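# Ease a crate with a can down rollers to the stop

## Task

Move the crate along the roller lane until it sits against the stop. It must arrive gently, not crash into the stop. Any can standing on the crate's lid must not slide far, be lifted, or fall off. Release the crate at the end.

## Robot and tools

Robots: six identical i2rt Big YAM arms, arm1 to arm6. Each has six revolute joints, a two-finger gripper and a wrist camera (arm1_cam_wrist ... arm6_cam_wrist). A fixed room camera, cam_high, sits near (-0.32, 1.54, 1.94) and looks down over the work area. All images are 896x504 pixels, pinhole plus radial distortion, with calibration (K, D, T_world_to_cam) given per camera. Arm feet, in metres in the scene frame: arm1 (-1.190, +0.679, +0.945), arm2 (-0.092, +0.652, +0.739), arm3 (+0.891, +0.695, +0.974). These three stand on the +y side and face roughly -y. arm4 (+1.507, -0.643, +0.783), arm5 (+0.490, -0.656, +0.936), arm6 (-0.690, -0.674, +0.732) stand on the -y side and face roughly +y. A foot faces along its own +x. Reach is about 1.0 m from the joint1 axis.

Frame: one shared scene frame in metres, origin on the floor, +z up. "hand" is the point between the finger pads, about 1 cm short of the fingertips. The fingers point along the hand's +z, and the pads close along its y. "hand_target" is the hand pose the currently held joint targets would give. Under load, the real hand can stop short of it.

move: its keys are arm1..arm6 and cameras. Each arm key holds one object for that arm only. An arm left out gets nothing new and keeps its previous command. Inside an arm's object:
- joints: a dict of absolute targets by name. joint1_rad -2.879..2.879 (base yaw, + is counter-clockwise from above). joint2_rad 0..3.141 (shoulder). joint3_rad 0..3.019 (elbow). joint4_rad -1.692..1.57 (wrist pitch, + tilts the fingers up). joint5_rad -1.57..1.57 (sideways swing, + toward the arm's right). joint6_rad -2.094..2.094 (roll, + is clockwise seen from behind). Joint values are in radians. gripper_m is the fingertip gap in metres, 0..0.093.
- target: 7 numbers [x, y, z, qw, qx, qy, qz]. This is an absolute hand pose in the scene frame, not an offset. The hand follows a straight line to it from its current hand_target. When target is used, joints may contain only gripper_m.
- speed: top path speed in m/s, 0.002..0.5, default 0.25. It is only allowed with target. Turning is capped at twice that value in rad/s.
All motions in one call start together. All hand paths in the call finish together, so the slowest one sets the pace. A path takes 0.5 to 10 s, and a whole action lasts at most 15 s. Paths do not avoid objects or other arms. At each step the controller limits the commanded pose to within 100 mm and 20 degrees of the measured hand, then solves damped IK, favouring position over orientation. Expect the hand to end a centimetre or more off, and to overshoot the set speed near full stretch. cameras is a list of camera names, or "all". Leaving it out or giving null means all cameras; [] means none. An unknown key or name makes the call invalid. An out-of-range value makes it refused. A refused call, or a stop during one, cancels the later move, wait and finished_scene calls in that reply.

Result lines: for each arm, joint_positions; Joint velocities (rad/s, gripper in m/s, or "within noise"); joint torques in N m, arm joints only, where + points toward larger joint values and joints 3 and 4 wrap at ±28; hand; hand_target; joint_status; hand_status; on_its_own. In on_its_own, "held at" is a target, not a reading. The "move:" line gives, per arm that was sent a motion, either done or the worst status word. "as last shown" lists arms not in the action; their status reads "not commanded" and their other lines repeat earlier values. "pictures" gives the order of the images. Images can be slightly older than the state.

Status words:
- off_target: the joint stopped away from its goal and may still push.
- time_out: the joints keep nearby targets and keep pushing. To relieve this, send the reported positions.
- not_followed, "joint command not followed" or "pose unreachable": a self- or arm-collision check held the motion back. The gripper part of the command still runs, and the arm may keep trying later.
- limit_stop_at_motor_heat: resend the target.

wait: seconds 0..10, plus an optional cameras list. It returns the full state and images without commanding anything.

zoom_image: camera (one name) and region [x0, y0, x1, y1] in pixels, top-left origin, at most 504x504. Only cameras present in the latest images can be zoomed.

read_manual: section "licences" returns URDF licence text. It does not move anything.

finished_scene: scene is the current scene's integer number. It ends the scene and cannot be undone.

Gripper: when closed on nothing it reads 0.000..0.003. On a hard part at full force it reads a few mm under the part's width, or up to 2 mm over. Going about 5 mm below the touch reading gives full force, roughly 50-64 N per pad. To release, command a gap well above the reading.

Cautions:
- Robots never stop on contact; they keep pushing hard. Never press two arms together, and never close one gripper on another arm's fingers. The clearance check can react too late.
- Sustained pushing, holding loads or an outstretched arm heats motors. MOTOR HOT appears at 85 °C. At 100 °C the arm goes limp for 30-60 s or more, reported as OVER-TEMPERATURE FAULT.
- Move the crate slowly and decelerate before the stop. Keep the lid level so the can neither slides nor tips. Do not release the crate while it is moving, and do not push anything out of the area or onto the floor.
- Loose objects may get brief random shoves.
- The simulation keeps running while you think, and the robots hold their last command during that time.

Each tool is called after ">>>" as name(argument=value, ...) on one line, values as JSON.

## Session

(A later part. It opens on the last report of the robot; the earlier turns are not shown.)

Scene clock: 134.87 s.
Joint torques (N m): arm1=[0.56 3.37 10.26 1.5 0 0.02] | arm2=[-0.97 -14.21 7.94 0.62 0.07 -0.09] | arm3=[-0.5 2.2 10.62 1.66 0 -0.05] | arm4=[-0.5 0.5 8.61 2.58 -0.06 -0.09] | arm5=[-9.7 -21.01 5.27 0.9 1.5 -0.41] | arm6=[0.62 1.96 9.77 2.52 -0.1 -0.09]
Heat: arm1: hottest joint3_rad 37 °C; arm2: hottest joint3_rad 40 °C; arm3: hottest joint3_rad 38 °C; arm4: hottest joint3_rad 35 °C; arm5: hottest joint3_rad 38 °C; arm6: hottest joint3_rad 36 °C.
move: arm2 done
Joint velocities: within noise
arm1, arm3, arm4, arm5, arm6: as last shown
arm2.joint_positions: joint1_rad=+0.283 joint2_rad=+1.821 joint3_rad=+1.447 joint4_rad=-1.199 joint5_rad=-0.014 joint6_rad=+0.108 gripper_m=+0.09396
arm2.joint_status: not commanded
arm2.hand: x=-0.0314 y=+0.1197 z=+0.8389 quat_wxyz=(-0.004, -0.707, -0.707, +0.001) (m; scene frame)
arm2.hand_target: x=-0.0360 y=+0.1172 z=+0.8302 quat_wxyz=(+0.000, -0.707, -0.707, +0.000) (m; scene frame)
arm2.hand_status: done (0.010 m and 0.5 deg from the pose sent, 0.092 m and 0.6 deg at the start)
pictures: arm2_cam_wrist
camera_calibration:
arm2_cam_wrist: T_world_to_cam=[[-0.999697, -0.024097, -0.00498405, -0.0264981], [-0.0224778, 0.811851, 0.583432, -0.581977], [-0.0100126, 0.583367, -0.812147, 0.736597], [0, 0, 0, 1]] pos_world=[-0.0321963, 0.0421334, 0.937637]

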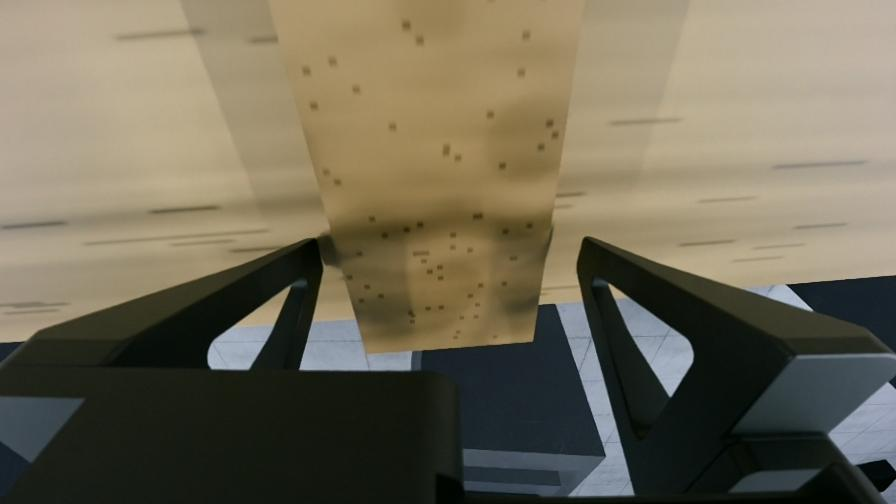

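>>> move(arm2={"joints":{"gripper_m":0.055}}, cameras=["arm2_cam_wrist"])

>>> move(arm2={"target":[0.000,0.119,0.836,0,0.7071,0.7071,0],"speed":0.04}, arm5={"target":[0.020,-0.175,0.824,-0.2126,0.6744,-0.6744,-0.2126],"speed":0.04}, cameras=["arm2_cam_wrist","arm5_cam_wrist"])

Scene clock: 143.90 s.
Joint torques (N m): arm1=[0.44 3.25 10.28 1.51 0.01 0.01] | arm2=[-1.67 -14.56 7.94 0.59 0.27 -0.08] | arm3=[-0.44 2.26 10.61 1.7 0 -0.05] | arm4=[-0.5 0.67 8.57 2.55 -0.06 -0.08] | arm5=[-9.76 -21.01 5.27 0.9 1.5 -0.41] | arm6=[0.62 1.96 9.77 2.52 -0.11 -0.09]
Heat: arm1: hottest joint3_rad 37 °C; arm2: hottest joint3_rad 39 °C; arm3: hottest joint3_rad 38 °C; arm4: hottest joint3_rad 35 °C; arm5: hottest joint3_rad 37 °C; arm6: hottest joint3_rad 36 °C.
move: arm2 off_target
Joint velocities: within noise
arm1, arm3, arm4, arm5, arm6: as last shown
arm2.joint_positions: joint1_rad=+0.284 joint2_rad=+1.821 joint3_rad=+1.447 joint4_rad=-1.197 joint5_rad=-0.019 joint6_rad=+0.108 gripper_m=+0.06358
arm2.joint_status: gripper_m off_target (ended at +0.06361, target +0.05500)
arm2.hand: x=-0.0301 y=+0.1194 z=+0.8389 quat_wxyz=(-0.006, -0.707, -0.707, -0.001) (m; scene frame)
arm2.hand_target: x=-0.0359 y=+0.1172 z=+0.8302 quat_wxyz=(+0.000, -0.707, -0.707, +0.000) (m; scene frame)
arm2.hand_status: not commanded
pictures: arm2_cam_wrist
camera_calibration:
arm2_cam_wrist: T_world_to_cam=[[-0.999636, -0.024878, -0.0104211, -0.0205738], [-0.0262908, 0.812401, 0.582506, -0.58113], [-0.00602549, 0.582568, -0.81276, 0.737536], [0, 0, 0, 1]] pos_world=[-0.0314007, 0.0419341, 0.937737]

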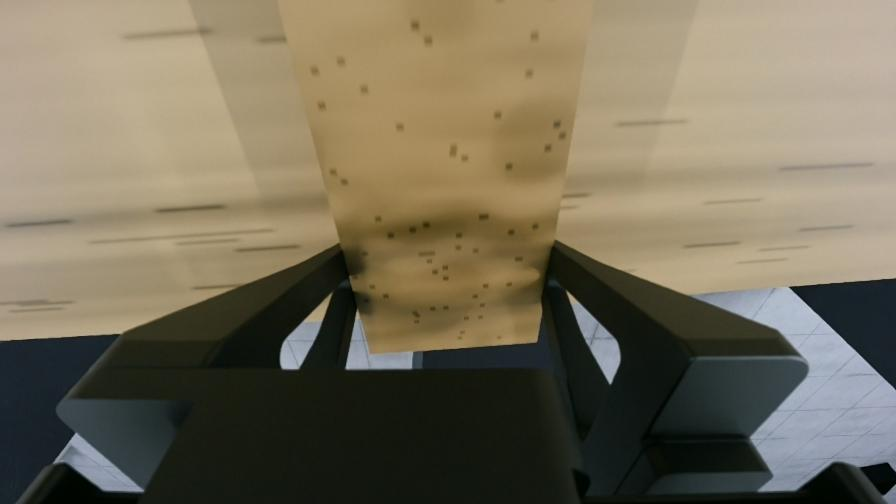

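Scene clock: 145.63 s.
Joint torques (N m): arm1=[0.21 3.6 10.21 1.55 0.04 0.01] | arm2=[3.43 -14.62 9.21 -0.09 0.07 0.36] | arm3=[-0.56 1.96 10.52 1.77 0 -0.06] | arm4=[-0.56 0.38 8.58 2.52 -0.05 -0.09] | arm5=[-3.72 -21.83 7.77 -0.28 2.35 0.12] | arm6=[0.62 1.96 9.77 2.52 -0.11 -0.09]
Heat: arm1: hottest joint3_rad 37 °C; arm2: hottest joint3_rad 39 °C; arm3: hottest joint3_rad 38 °C; arm4: hottest joint3_rad 35 °C; arm5: hottest joint3_rad 37 °C; arm6: hottest joint3_rad 36 °C.
move: arm2 off_target; arm5 off_target
Joint velocities: within noise
arm1, arm3, arm4, arm6: as last shown
arm2.joint_positions: joint1_rad=+0.294 joint2_rad=+1.821 joint3_rad=+1.447 joint4_rad=-1.197 joint5_rad=-0.015 joint6_rad=+0.118 gripper_m=+0.06358
arm2.joint_status: not commanded
arm2.hand: x=-0.0254 y=+0.1200 z=+0.8389 quat_wxyz=(-0.005, -0.707, -0.707, +0.001) (m; scene frame)
arm2.hand_target: x=-0.0004 y=+0.1198 z=+0.8362 quat_wxyz=(+0.000, -0.707, -0.707, +0.000) (m; scene frame)
arm2.hand_status: off_target (0.026 m and 0.5 deg from the pose sent, 0.030 m and 0.7 deg at the start)
arm5.joint_positions: joint1_rad=+1.005 joint2_rad=+2.256 joint3_rad=+1.439 joint4_rad=-0.279 joint5_rad=+0.428 joint6_rad=+0.768 gripper_m=+0.06343
arm5.joint_status: not commanded
arm5.hand: x=-0.0155 y=-0.1937 z=+0.8357 quat_wxyz=(-0.184, +0.691, -0.655, -0.244) (m; scene frame)
arm5.hand_target: x=+0.0196 y=-0.1765 z=+0.8243 quat_wxyz=(-0.212, +0.675, -0.674, -0.213) (m; scene frame)
arm5.hand_status: off_target (0.042 m and 5.7 deg from the pose sent, 0.042 m and 7.5 deg at the start)
pictures: arm2_cam_wrist, arm5_cam_wrist
camera_calibration:
arm2_cam_wrist: T_world_to_cam=[[-0.999681, -0.0245467, -0.00588166, -0.0196293], [-0.0233794, 0.812604, 0.582348, -0.581208], [-0.00951526, 0.5823, -0.812919, 0.737207], [0, 0, 0, 1]] pos_world=[-0.0261966, 0.0425346, 0.937639]
arm5_cam_wrist: T_world_to_cam=[[0.994729, 0.086697, -0.0547446, 0.076965], [0.0882208, -0.99576, 0.0260557, -0.212584], [-0.0522535, -0.030748, -0.99816, 0.948275], [0, 0, 0, 1]] pos_world=[-0.00825428, -0.189198, 0.956283]

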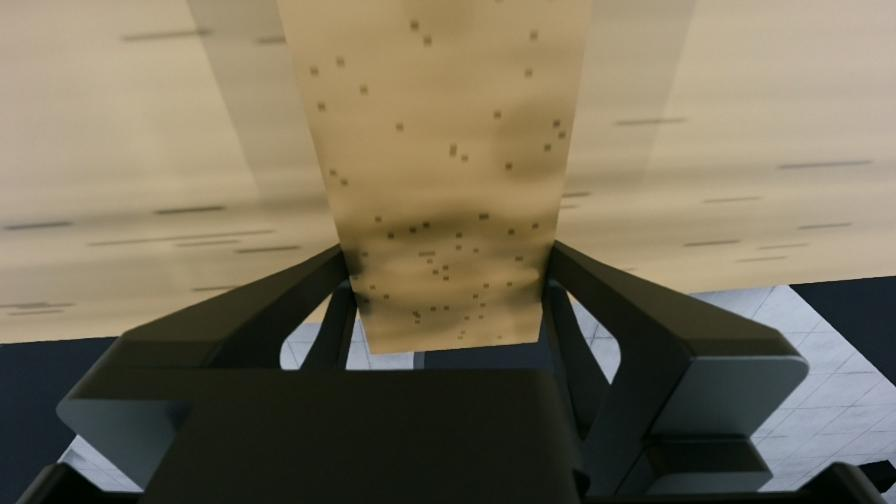

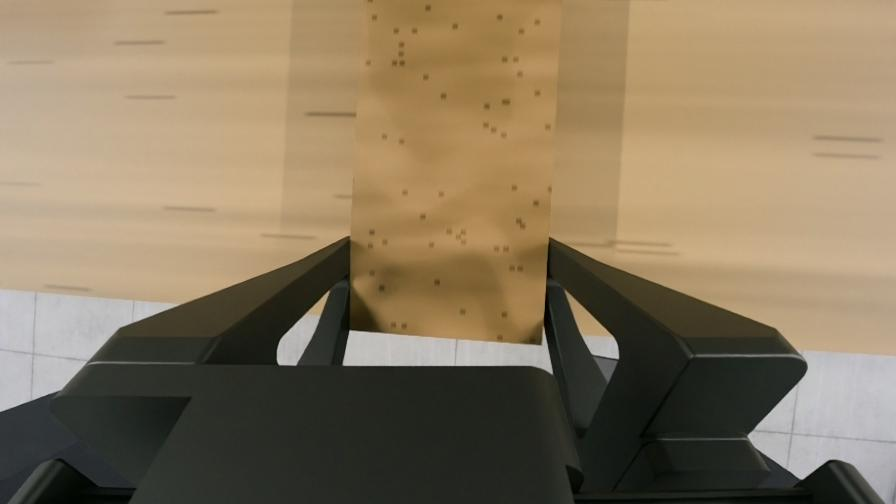

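>>> move(arm5={"target":[-0.010,-0.19,0.833,-0.2126,0.6744,-0.6744,-0.2126],"speed":0.04}, cameras=[])

>>> move(arm5={"joints":{"gripper_m":0.093}}, cameras=["arm5_cam_wrist"])

>>> move(arm5={"target":[-0.010,-0.22,1.03,-0.153,0.6903,-0.6903,-0.153],"speed":0.2}, arm6={"target":[-0.46,-0.16,1.15,-0.1228,0.6964,-0.6964,-0.1228],"speed":0.3}, cameras=["arm2_cam_wrist","arm5_cam_wrist","arm6_cam_wrist"])

Scene clock: 153.43 s.
Joint torques (N m): arm1=[0.38 3.37 10.25 1.48 0.04 0.01] | arm2=[2.49 -14.86 9.06 -0.03 -0.06 0.39] | arm3=[-0.5 2.08 10.59 1.66 0.02 -0.06] | arm4=[-0.38 0.5 8.55 2.54 -0.06 -0.09] | arm5=[-0.79 -22.01 9.73 -0.01 1.86 0.23] | arm6=[0.62 1.9 9.76 2.52 -0.11 -0.09]
Heat: arm1: hottest joint3_rad 37 °C; arm2: hottest joint3_rad 39 °C; arm3: hottest joint3_rad 38 °C; arm4: hottest joint3_rad 35 °C; arm5: hottest joint3_rad 37 °C; arm6: hottest joint3_rad 36 °C.
move: arm5 off_target
Joint velocities: within noise
arm1, arm2, arm3, arm4, arm6: as last shown
arm2.joint_positions: joint1_rad=+0.294 joint2_rad=+1.821 joint3_rad=+1.447 joint4_rad=-1.197 joint5_rad=-0.012 joint6_rad=+0.118 gripper_m=+0.06358
arm2.hand: x=-0.0259 y=+0.1199 z=+0.8389 quat_wxyz=(-0.004, -0.707, -0.707, +0.002) (m; scene frame)
arm5.joint_positions: joint1_rad=+1.017 joint2_rad=+2.269 joint3_rad=+1.481 joint4_rad=-0.355 joint5_rad=+0.460 joint6_rad=+0.807 gripper_m=+0.06292
arm5.joint_status: not commanded
arm5.hand: x=-0.0185 y=-0.1956 z=+0.8373 quat_wxyz=(-0.196, +0.685, -0.664, -0.227) (m; scene frame)
arm5.hand_target: x=-0.0100 y=-0.1901 z=+0.8333 quat_wxyz=(-0.212, +0.675, -0.674, -0.214) (m; scene frame)
arm5.hand_status: off_target (0.011 m and 3.1 deg from the pose sent, 0.007 m and 5.7 deg at the start)
pictures: none
No camera images: "cameras" was empty.

Scene clock: 154.43 s.
Joint torques (N m): arm1=[0.21 3.25 10.28 1.55 0.02 0.02] | arm2=[3.66 -14.86 9.11 0.06 -0.18 0.46] | arm3=[-0.5 2.2 10.54 1.66 0.02 -0.06] | arm4=[-0.62 0.44 8.55 2.58 -0.06 -0.1] | arm5=[-1.03 -22.01 9.59 0.92 0.82 0.06] | arm6=[0.62 1.96 9.76 2.52 -0.11 -0.09]
Heat: arm1: hottest joint3_rad 37 °C; arm2: hottest joint3_rad 39 °C; arm3: hottest joint3_rad 38 °C; arm4: hottest joint3_rad 35 °C; arm5: hottest joint3_rad 37 °C; arm6: hottest joint3_rad 36 °C.
move: arm5 done
Joint velocities: within noise
arm1, arm3, arm4, arm6: as last shown
arm2.joint_positions: joint1_rad=+0.284 joint2_rad=+1.821 joint3_rad=+1.447 joint4_rad=-1.198 joint5_rad=-0.008 joint6_rad=+0.109 gripper_m=+0.06358
arm2.joint_status: not commanded
arm2.hand: x=-0.0322 y=+0.1194 z=+0.8387 quat_wxyz=(-0.002, -0.707, -0.707, +0.003) (m; scene frame)
arm2.hand_target: x=-0.0005 y=+0.1197 z=+0.8361 quat_wxyz=(+0.000, -0.707, -0.707, +0.000) (m; scene frame)
arm2.hand_status: not commanded
arm5.joint_positions: joint1_rad=+1.019 joint2_rad=+2.269 joint3_rad=+1.482 joint4_rad=-0.384 joint5_rad=+0.485 joint6_rad=+0.824 gripper_m=+0.09297
arm5.joint_status: all done
arm5.hand: x=-0.0120 y=-0.1974 z=+0.8367 quat_wxyz=(-0.208, +0.681, -0.669, -0.216) (m; scene frame)
arm5.hand_target: x=-0.0100 y=-0.1901 z=+0.8333 quat_wxyz=(-0.212, +0.675, -0.674, -0.214) (m; scene frame)
arm5.hand_status: not commanded
pictures: arm5_cam_wrist
camera_calibration:
arm5_cam_wrist: T_world_to_cam=[[0.999495, 0.0315365, 0.00399109, 0.0139276], [0.031374, -0.998869, 0.0357314, -0.226043], [0.00511342, -0.0355881, -0.999353, 0.950086], [0, 0, 0, 1]] pos_world=[-0.0116868, -0.192415, 0.957493]

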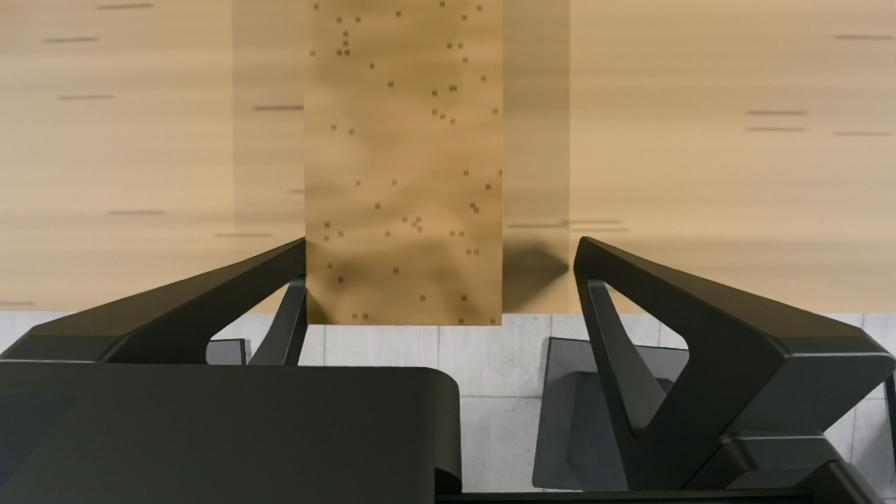

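Scene clock: 157.27 s.
Joint torques (N m): arm1=[0.26 3.31 10.33 1.44 0.01 0.02] | arm2=[4.13 -14.8 9.17 0.12 -0.2 0.53] | arm3=[-0.38 2.14 10.54 1.72 0.02 -0.07] | arm4=[-0.67 0.56 8.55 2.61 -0.06 -0.1] | arm5=[-0.26 -22.48 14.31 0.72 0.19 0.06] | arm6=[0.03 -17.9 13.83 0.64 -0.11 0.03]
Heat: arm1: hottest joint3_rad 37 °C; arm2: hottest joint3_rad 39 °C; arm3: hottest joint3_rad 38 °C; arm4: hottest joint3_rad 35 °C; arm5: hottest joint3_rad 37 °C; arm6: hottest joint3_rad 37 °C.
move: arm5 off_target; arm6 off_target
Joint velocities: within noise
arm1, arm3, arm4: as last shown
arm2.joint_positions: joint1_rad=+0.275 joint2_rad=+1.822 joint3_rad=+1.447 joint4_rad=-1.199 joint5_rad=-0.006 joint6_rad=+0.101 gripper_m=+0.06358
arm2.joint_status: not commanded
arm2.hand: x=-0.0372 y=+0.1192 z=+0.8386 quat_wxyz=(-0.001, -0.708, -0.706, +0.004) (m; scene frame)
arm2.hand_target: x=-0.0005 y=+0.1197 z=+0.8362 quat_wxyz=(+0.000, -0.707, -0.707, +0.000) (m; scene frame)
arm2.hand_status: not commanded
arm5.joint_positions: joint1_rad=+1.020 joint2_rad=+2.002 joint3_rad=+1.597 joint4_rad=-0.955 joint5_rad=+0.369 joint6_rad=+0.888 gripper_m=+0.09298
arm5.joint_status: not commanded
arm5.hand: x=+0.0055 y=-0.2303 z=+1.0052 quat_wxyz=(-0.160, +0.698, -0.686, -0.128) (m; scene frame)
arm5.hand_target: x=-0.0090 y=-0.2208 z=+1.0303 quat_wxyz=(-0.153, +0.691, -0.690, -0.153) (m; scene frame)
arm5.hand_status: off_target (0.031 m and 3.1 deg from the pose sent, 0.195 m and 10.0 deg at the start)
arm6.joint_positions: joint1_rad=-0.544 joint2_rad=+1.685 joint3_rad=+2.058 joint4_rad=-1.653 joint5_rad=-0.159 joint6_rad=-0.457 gripper_m=+0.09396
arm6.joint_status: not commanded
arm6.hand: x=-0.4666 y=-0.1644 z=+1.1397 quat_wxyz=(-0.114, +0.704, -0.691, -0.121) (m; scene frame)
arm6.hand_target: x=-0.4602 y=-0.1604 z=+1.1497 quat_wxyz=(-0.123, +0.696, -0.696, -0.123) (m; scene frame)
arm6.hand_status: off_target (0.013 m and 1.5 deg from the pose sent, 0.466 m and 60.1 deg at the start)
pictures: arm2_cam_wrist, arm5_cam_wrist, arm6_cam_wrist
camera_calibration:
arm2_cam_wrist: T_world_to_cam=[[-0.999752, -0.0220923, 0.00270238, -0.0389954], [-0.0163597, 0.811744, 0.583784, -0.581553], [-0.0150908, 0.583595, -0.811905, 0.736088], [0, 0, 0, 1]] pos_world=[-0.0373917, 0.041634, 0.93724]
arm5_cam_wrist: T_world_to_cam=[[0.998252, 0.0210918, 0.0552123, -0.0571568], [0.00764952, -0.972407, 0.233167, -0.457722], [0.0586067, -0.232337, -0.970868, 1.04304], [0, 0, 0, 1]] pos_world=[-0.000570644, -0.201551, 1.12253]
arm6_cam_wrist: T_world_to_cam=[[0.999606, 0.0274428, -0.0058588, 0.476967], [0.0279473, -0.954803, 0.295921, -0.479442], [0.00252692, -0.295968, -0.955194, 1.16579], [0, 0, 0, 1]] pos_world=[-0.466326, -0.125827, 1.25822]

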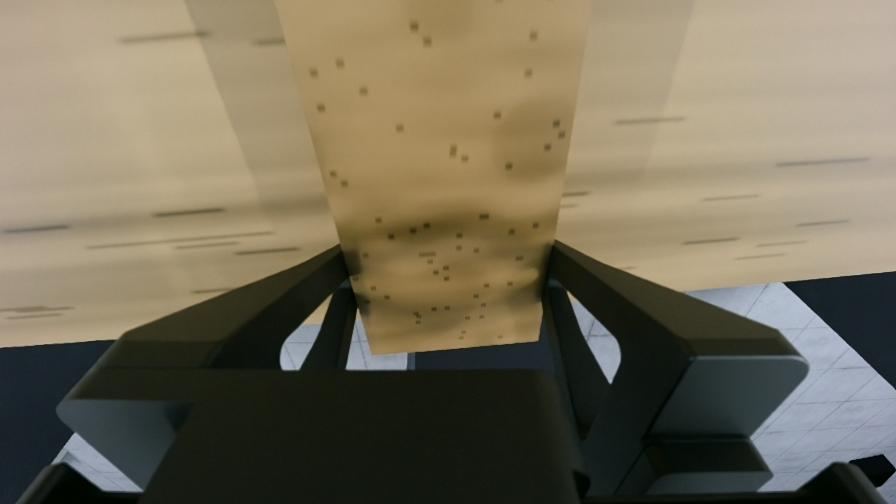

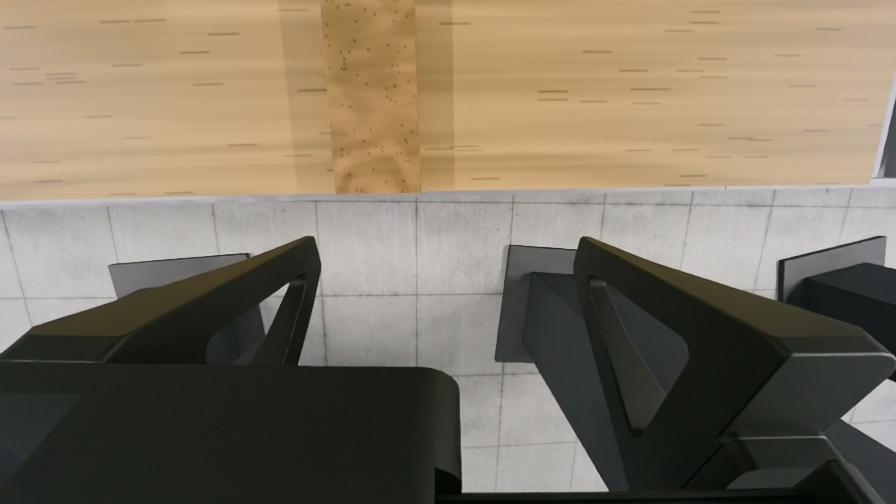

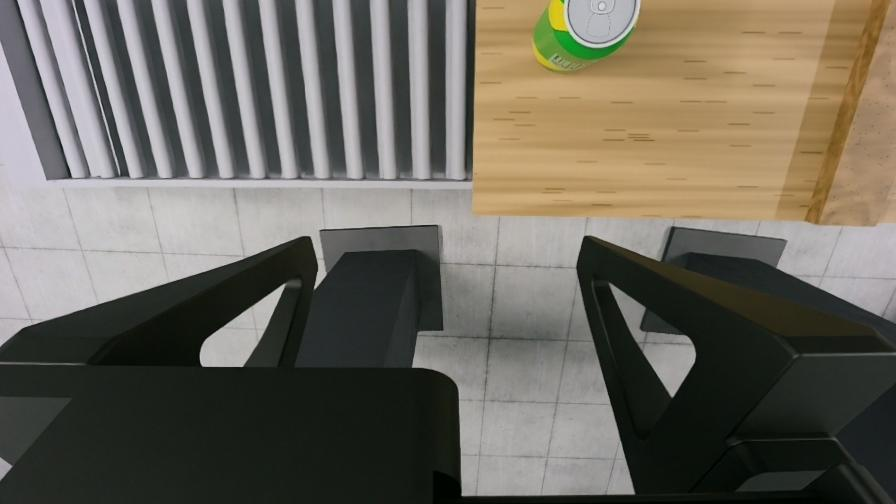

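>>> move(arm2={"target":[-0.39,0.120,0.815,0,0.7071,0.7071,0],"speed":0.1}, arm5={"target":[0.10,-0.30,1.15,-0.153,0.6903,-0.6903,-0.153],"speed":0.2}, cameras=["arm2_cam_wrist","arm6_cam_wrist"])

Scene clock: 173.57 s.
Joint torques (N m): arm1=[0.5 3.25 10.29 1.57 0.01 0.01] | arm2=[3.9 -20.66 5.94 -3.4 -0.32 0.38] | arm3=[-0.62 2.08 10.55 1.66 0.01 -0.07] | arm4=[-0.79 0.44 8.57 2.54 -0.06 -0.1] | arm5=[0.03 -16.56 8.84 0.81 0.27 0.06] | arm6=[0.03 -17.85 13.82 0.68 -0.11 0.03]
Heat: arm1: hottest joint3_rad 37 °C; arm2: hottest joint3_rad 38 °C; arm3: hottest joint3_rad 38 °C; arm4: hottest joint3_rad 35 °C; arm5: hottest joint3_rad 39 °C; arm6: hottest joint3_rad 36 °C.
move: arm2 off_target; arm5 done
Joint velocities: within noise
arm1.joint_positions: joint1_rad=+0.450 joint2_rad=+0.646 joint3_rad=+1.353 joint4_rad=-1.256 joint5_rad=-0.025 joint6_rad=-0.082 gripper_m=+0.09396
arm1.joint_status: not commanded
arm1.hand: x=-1.0504 y=+0.4590 z=+1.4772 quat_wxyz=(-0.422, -0.389, -0.781, +0.247) (m; scene frame)
arm1.hand_target: x=-1.0517 y=+0.4612 z=+1.4910 quat_wxyz=(-0.433, -0.386, -0.774, +0.254) (m; scene frame)
arm1.hand_status: not commanded
arm2.joint_positions: joint1_rad=-0.402 joint2_rad=+2.055 joint3_rad=+1.742 joint4_rad=-1.151 joint5_rad=+0.010 joint6_rad=-0.564 gripper_m=+0.06359
arm2.joint_status: not commanded
arm2.hand: x=-0.4464 y=+0.1108 z=+0.8197 quat_wxyz=(-0.007, -0.710, -0.701, +0.060) (m; scene frame)
arm2.hand_target: x=-0.3944 y=+0.1199 z=+0.8155 quat_wxyz=(+0.003, -0.707, -0.707, +0.002) (m; scene frame)
arm2.hand_status: off_target (0.057 m and 7.0 deg from the pose sent, 0.354 m and 0.4 deg at the start)
arm3.joint_positions: joint1_rad=-0.411 joint2_rad=+0.647 joint3_rad=+1.454 joint4_rad=-1.470 joint5_rad=-0.077 joint6_rad=-0.163 gripper_m=+0.09396
arm3.joint_status: not commanded
arm3.hand: x=+0.8274 y=+0.4936 z=+1.5142 quat_wxyz=(-0.252, -0.682, -0.580, +0.367) (m; scene frame)
arm3.hand_target: x=+0.8283 y=+0.4960 z=+1.5240 quat_wxyz=(-0.257, -0.678, -0.577, +0.376) (m; scene frame)
arm3.hand_status: not commanded
arm4.joint_positions: joint1_rad=+0.133 joint2_rad=+0.618 joint3_rad=+1.399 joint4_rad=-1.434 joint5_rad=-0.177 joint6_rad=+0.312 gripper_m=+0.09396
arm4.joint_status: not commanded
arm4.hand: x=+1.3946 y=-0.4479 z=+1.3073 quat_wxyz=(-0.124, +0.677, -0.588, -0.425) (m; scene frame)
arm4.hand_target: x=+1.3952 y=-0.4498 z=+1.3185 quat_wxyz=(-0.129, +0.673, -0.583, -0.436) (m; scene frame)
arm4.hand_status: not commanded
arm5.joint_positions: joint1_rad=+1.020 joint2_rad=+1.582 joint3_rad=+1.400 joint4_rad=-1.117 joint5_rad=+0.369 joint6_rad=+0.894 gripper_m=+0.09298
arm5.joint_status: not commanded
arm5.hand: x=+0.0963 y=-0.2930 z=+1.1514 quat_wxyz=(-0.154, +0.690, -0.690, -0.158) (m; scene frame)
arm5.hand_target: x=+0.0999 y=-0.2999 z=+1.1499 quat_wxyz=(-0.153, +0.690, -0.690, -0.153) (m; scene frame)
arm5.hand_status: done (0.008 m and 0.6 deg from the pose sent, 0.186 m and 3.1 deg at the start)
arm6: as last shown
pictures: arm2_cam_wrist, arm6_cam_wrist
camera_calibration:
arm2_cam_wrist: T_world_to_cam=[[-0.99709, -0.0070245, 0.075908, -0.508745], [0.0326945, 0.860114, 0.509053, -0.492665], [-0.0688654, 0.510054, -0.857381, 0.740975], [0, 0, 0, 1]] pos_world=[-0.440129, 0.0422379, 0.924709]
arm6_cam_wrist: T_world_to_cam=[[0.999606, 0.0274428, -0.0058588, 0.476967], [0.0279473, -0.954803, 0.295921, -0.479442], [0.00252692, -0.295968, -0.955194, 1.16579], [0, 0, 0, 1]] pos_world=[-0.466326, -0.125827, 1.25822]

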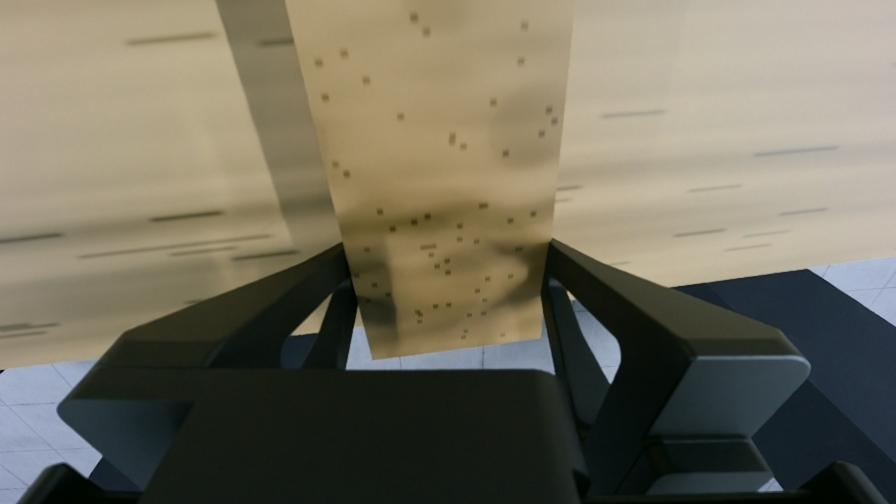

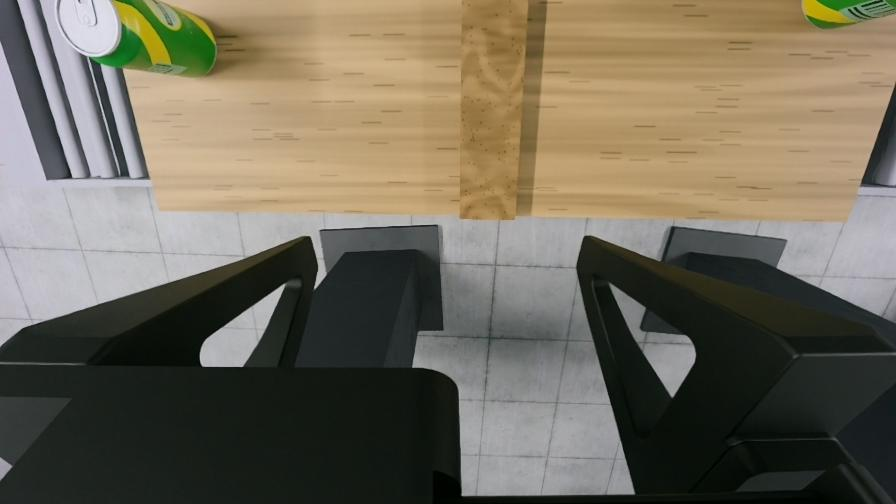

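>>> move(arm6={"target":[-0.422,-0.155,0.90,-0.1228,0.6964,-0.6964,-0.1228],"speed":0.25}, cameras=["arm6_cam_wrist"])

Scene clock: 186.80 s.
Joint torques (N m): arm1=[0.21 3.25 10.22 1.47 0 0.03] | arm2=[3.49 -20.89 6.06 -3.36 -0.32 0.41] | arm3=[-0.38 1.96 10.59 1.68 0.01 -0.05] | arm4=[-0.62 0.62 8.57 2.61 -0.05 -0.09] | arm5=[0.03 -16.56 8.85 0.85 0.27 0.07] | arm6=[-0.03 -18.2 9.81 1.7 -0.31 -0.25]
Heat: arm1: hottest joint3_rad 38 °C; arm2: hottest joint3_rad 37 °C; arm3: hottest joint3_rad 38 °C; arm4: hottest joint3_rad 35 °C; arm5: hottest joint3_rad 38 °C; arm6: hottest joint3_rad 36 °C.
move: arm6 off_target
Joint velocities: within noise
arm1, arm2, arm3, arm4, arm5: as last shown
arm2.hand: x=-0.4464 y=+0.1108 z=+0.8197 quat_wxyz=(-0.007, -0.711, -0.701, +0.060) (m; scene frame)
arm2.hand_target: x=-0.3944 y=+0.1200 z=+0.8155 quat_wxyz=(+0.003, -0.707, -0.707, +0.002) (m; scene frame)
arm5.hand: x=+0.0965 y=-0.2931 z=+1.1512 quat_wxyz=(-0.155, +0.690, -0.690, -0.157) (m; scene frame)
arm5.hand_target: x=+0.1000 y=-0.2999 z=+1.1498 quat_wxyz=(-0.153, +0.690, -0.690, -0.153) (m; scene frame)
arm6.joint_positions: joint1_rad=-0.602 joint2_rad=+1.697 joint3_rad=+1.458 joint4_rad=-1.025 joint5_rad=-0.172 joint6_rad=-0.487 gripper_m=+0.09396
arm6.joint_status: not commanded
arm6.hand: x=-0.4269 y=-0.1560 z=+0.9101 quat_wxyz=(-0.125, +0.694, -0.698, -0.124) (m; scene frame)
arm6.hand_target: x=-0.4221 y=-0.1552 z=+0.9001 quat_wxyz=(-0.123, +0.696, -0.696, -0.123) (m; scene frame)
arm6.hand_status: off_target (0.011 m and 0.5 deg from the pose sent, 0.244 m and 1.4 deg at the start)
pictures: arm6_cam_wrist
camera_calibration:
arm6_cam_wrist: T_world_to_cam=[[0.999999, 0.00155661, 0.00047764, 0.425965], [0.00136372, -0.960971, 0.276647, -0.399298], [0.00088963, -0.276646, -0.960972, 0.956467], [0, 0, 0, 1]] pos_world=[-0.426271, -0.119774, 1.0294]

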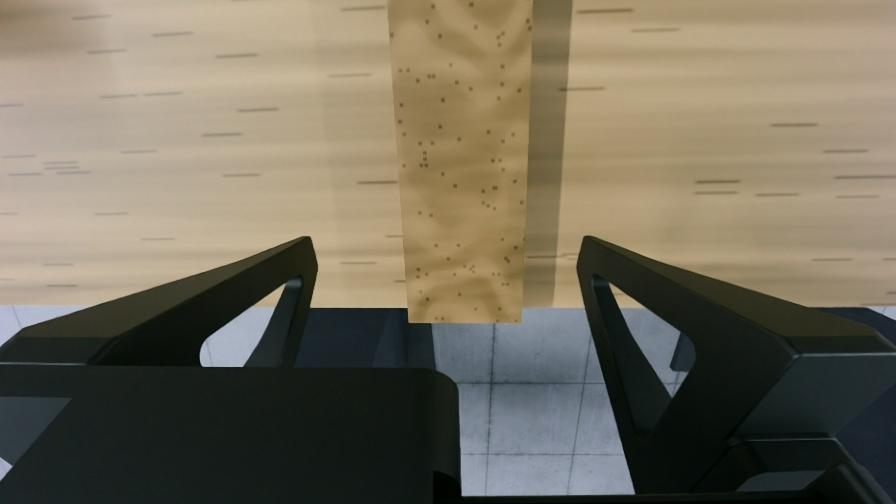

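>>> move(arm6={"target":[-0.412,-0.155,0.820,-0.1228,0.6964,-0.6964,-0.1228],"speed":0.1}, cameras=["arm6_cam_wrist"])

Scene clock: 199.23 s.
Joint torques (N m): arm1=[0.32 3.31 10.32 1.59 0.05 0.02] | arm2=[4.19 -20.78 6.02 -3.4 -0.36 0.38] | arm3=[-0.62 2.2 10.55 1.69 0.02 -0.05] | arm4=[-0.67 0.62 8.57 2.58 -0.05 -0.09] | arm5=[0.03 -16.56 8.85 0.84 0.27 0.07] | arm6=[-0.15 -18.32 8.95 1.69 -0.31 -0.24]
Heat: arm1: hottest joint3_rad 38 °C; arm2: hottest joint3_rad 36 °C; arm3: hottest joint3_rad 38 °C; arm4: hottest joint3_rad 36 °C; arm5: hottest joint3_rad 38 °C; arm6: hottest joint3_rad 36 °C.
move: arm6 off_target
Joint velocities: within noise
arm1, arm2, arm3, arm4, arm5: as last shown
arm6.joint_positions: joint1_rad=-0.616 joint2_rad=+1.774 joint3_rad=+1.353 joint4_rad=-0.836 joint5_rad=-0.177 joint6_rad=-0.502 gripper_m=+0.09396
arm6.joint_status: not commanded
arm6.hand: x=-0.4163 y=-0.1529 z=+0.8354 quat_wxyz=(-0.130, +0.694, -0.697, -0.125) (m; scene frame)
arm6.hand_target: x=-0.4123 y=-0.1553 z=+0.8204 quat_wxyz=(-0.123, +0.696, -0.696, -0.123) (m; scene frame)
arm6.hand_status: off_target (0.016 m and 0.9 deg from the pose sent, 0.091 m and 0.5 deg at the start)
pictures: arm6_cam_wrist
camera_calibration:
arm6_cam_wrist: T_world_to_cam=[[0.999978, 0.00319929, 0.00584728, 0.411258], [0.00151398, -0.963367, 0.268183, -0.36895], [0.00649107, -0.268168, -0.96335, 0.891108], [0, 0, 0, 1]] pos_world=[-0.416475, -0.117783, 0.95499]

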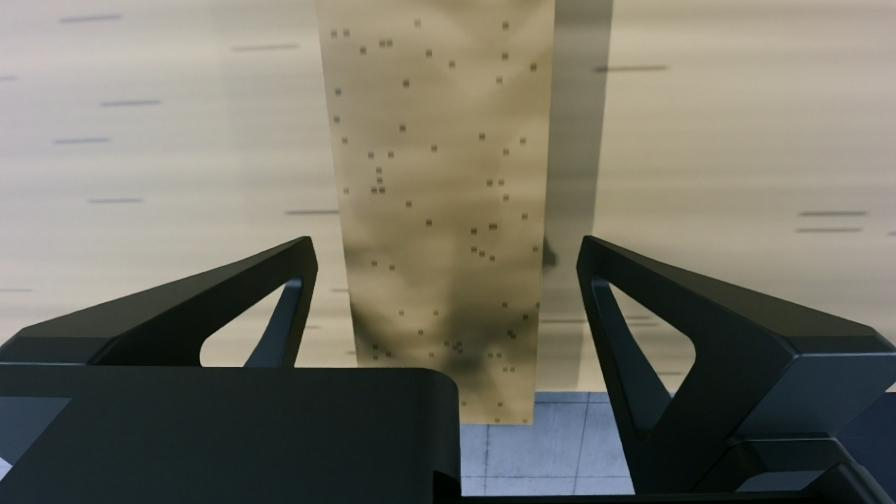

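>>> move(arm6={"target":[-0.412,-0.155,0.809,-0.1228,0.6964,-0.6964,-0.1228],"speed":0.06}, cameras=[])

>>> move(arm6={"joints":{"gripper_m":0.055}}, cameras=["arm6_cam_wrist"])

>>> move(arm6={"target":[-0.372,-0.155,0.815,-0.1228,0.6964,-0.6964,-0.1228],"speed":0.04}, arm2={"target":[-0.42,0.115,0.818,0,0.7071,0.7071,0],"speed":0.04}, cameras=["arm6_cam_wrist"])

Scene clock: 206.87 s.
Joint torques (N m): arm1=[0.62 3.25 10.32 1.51 0.03 0.02] | arm2=[3.9 -20.95 5.98 -3.49 -0.31 0.38] | arm3=[-0.44 2.14 10.56 1.69 0.01 -0.05] | arm4=[-0.56 0.56 8.57 2.56 -0.06 -0.09] | arm5=[0.09 -16.56 8.85 0.85 0.27 0.07] | arm6=[-0.15 -17.44 8.49 1.77 -0.3 -0.24]
Heat: arm1: hottest joint3_rad 38 °C; arm2: hottest joint3_rad 35 °C; arm3: hottest joint3_rad 39 °C; arm4: hottest joint3_rad 36 °C; arm5: hottest joint3_rad 38 °C; arm6: hottest joint3_rad 36 °C.
move: arm6 off_target
Joint velocities: within noise
arm1, arm2, arm3, arm4, arm5: as last shown
arm6.joint_positions: joint1_rad=-0.616 joint2_rad=+1.778 joint3_rad=+1.344 joint4_rad=-0.811 joint5_rad=-0.177 joint6_rad=-0.503 gripper_m=+0.09396
arm6.joint_status: not commanded
arm6.hand: x=-0.4151 y=-0.1513 z=+0.8311 quat_wxyz=(-0.136, +0.694, -0.696, -0.127) (m; scene frame)
arm6.hand_target: x=-0.4123 y=-0.1556 z=+0.8095 quat_wxyz=(-0.123, +0.696, -0.696, -0.123) (m; scene frame)
arm6.hand_status: off_target (0.023 m and 1.6 deg from the pose sent, 0.027 m and 0.9 deg at the start)
pictures: none
No camera images: "cameras" was empty.

Scene clock: 207.47 s.
Joint torques (N m): arm1=[0.62 3.14 10.24 1.66 0.03 -0.01] | arm2=[3.66 -20.78 6.02 -3.45 -0.28 0.43] | arm3=[-0.5 2.37 10.54 1.65 0 -0.07] | arm4=[-0.62 0.38 8.54 2.59 -0.07 -0.09] | arm5=[0.03 -16.56 8.85 0.84 0.27 0.07] | arm6=[-0.15 -17.61 8.68 1.68 0.02 -0.21]
Heat: arm1: hottest joint3_rad 38 °C; arm2: hottest joint3_rad 35 °C; arm3: hottest joint3_rad 39 °C; arm4: hottest joint3_rad 36 °C; arm5: hottest joint3_rad 38 °C; arm6: hottest joint3_rad 36 °C.
move: arm6 off_target
Joint velocities: within noise
arm1, arm3, arm4, arm5: as last shown
arm2.joint_positions: joint1_rad=-0.402 joint2_rad=+2.055 joint3_rad=+1.742 joint4_rad=-1.151 joint5_rad=+0.009 joint6_rad=-0.564 gripper_m=+0.06359
arm2.joint_status: not commanded
arm2.hand: x=-0.4463 y=+0.1108 z=+0.8197 quat_wxyz=(-0.007, -0.710, -0.701, +0.060) (m; scene frame)
arm2.hand_target: x=-0.3943 y=+0.1199 z=+0.8155 quat_wxyz=(+0.003, -0.707, -0.707, +0.002) (m; scene frame)
arm2.hand_status: not commanded
arm6.joint_positions: joint1_rad=-0.616 joint2_rad=+1.779 joint3_rad=+1.341 joint4_rad=-0.808 joint5_rad=-0.185 joint6_rad=-0.506 gripper_m=+0.06276
arm6.joint_status: gripper_m off_target (ended at +0.06279, target +0.05500)
arm6.hand: x=-0.4167 y=-0.1509 z=+0.8301 quat_wxyz=(-0.134, +0.695, -0.694, -0.130) (m; scene frame)
arm6.hand_target: x=-0.4124 y=-0.1555 z=+0.8096 quat_wxyz=(-0.123, +0.696, -0.696, -0.123) (m; scene frame)
arm6.hand_status: not commanded
pictures: arm6_cam_wrist
camera_calibration:
arm6_cam_wrist: T_world_to_cam=[[0.999937, 0.00923479, 0.00639698, 0.412046], [0.00729501, -0.96681, 0.255392, -0.35312], [0.00854315, -0.255329, -0.966817, 0.89223], [0, 0, 0, 1]] pos_world=[-0.417066, -0.117393, 0.950171]

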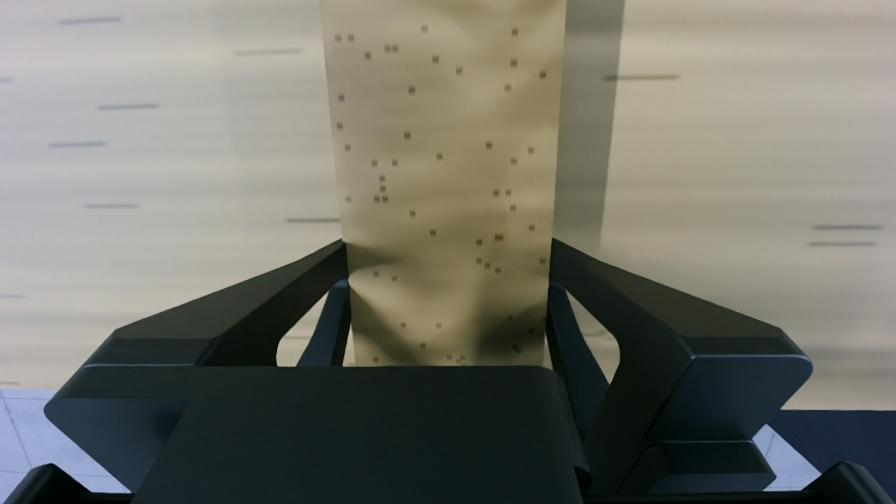

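Scene clock: 209.00 s.
Joint torques (N m): arm1=[0.62 3.6 10.19 1.52 0.02 0.01] | arm2=[1.55 -19.37 9.11 -2.67 -0.53 0.12] | arm3=[-0.5 2.08 10.55 1.68 0.02 -0.05] | arm4=[-0.67 0.62 8.57 2.59 -0.05 -0.11] | arm5=[0.03 -16.5 8.85 0.84 0.27 0.07] | arm6=[-5.07 -15.21 13.48 0.88 -0.32 -0.68]
Heat: arm1: hottest joint3_rad 38 °C; arm2: hottest joint3_rad 35 °C; arm3: hottest joint3_rad 39 °C; arm4: hottest joint3_rad 36 °C; arm5: hottest joint3_rad 37 °C; arm6: hottest joint3_rad 36 °C.
move: arm2 off_target; arm6 off_target
Joint velocities: within noise
arm1, arm3, arm4, arm5: as last shown
arm2.joint_positions: joint1_rad=-0.402 joint2_rad=+2.078 joint3_rad=+1.784 joint4_rad=-1.206 joint5_rad=+0.013 joint6_rad=-0.565 gripper_m=+0.06359
arm2.joint_status: not commanded
arm2.hand: x=-0.4470 y=+0.1110 z=+0.8200 quat_wxyz=(-0.001, -0.711, -0.702, +0.043) (m; scene frame)
arm2.hand_target: x=-0.4210 y=+0.1150 z=+0.8186 quat_wxyz=(+0.001, -0.707, -0.707, +0.002) (m; scene frame)
arm2.hand_status: off_target (0.027 m and 4.9 deg from the pose sent, 0.027 m and 7.0 deg at the start)
arm6.joint_positions: joint1_rad=-0.620 joint2_rad=+1.788 joint3_rad=+1.358 joint4_rad=-0.835 joint5_rad=-0.195 joint6_rad=-0.520 gripper_m=+0.06276
arm6.joint_status: not commanded
arm6.hand: x=-0.4159 y=-0.1513 z=+0.8302 quat_wxyz=(-0.125, +0.699, -0.691, -0.131) (m; scene frame)
arm6.hand_target: x=-0.3740 y=-0.1581 z=+0.8156 quat_wxyz=(-0.124, +0.696, -0.697, -0.123) (m; scene frame)
arm6.hand_status: off_target (0.047 m and 1.2 deg from the pose sent, 0.047 m and 1.6 deg at the start)
pictures: arm6_cam_wrist
camera_calibration:
arm6_cam_wrist: T_world_to_cam=[[0.999769, 0.0204797, -0.00652522, 0.42362], [0.021478, -0.963612, 0.26644, -0.356278], [-0.000831174, -0.266519, -0.963829, 0.884063], [0, 0, 0, 1]] pos_world=[-0.415135, -0.11637, 0.949777]

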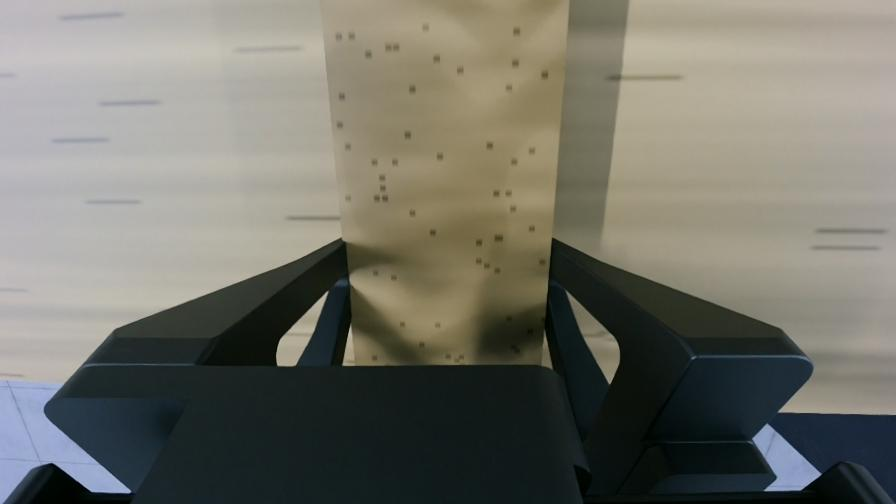

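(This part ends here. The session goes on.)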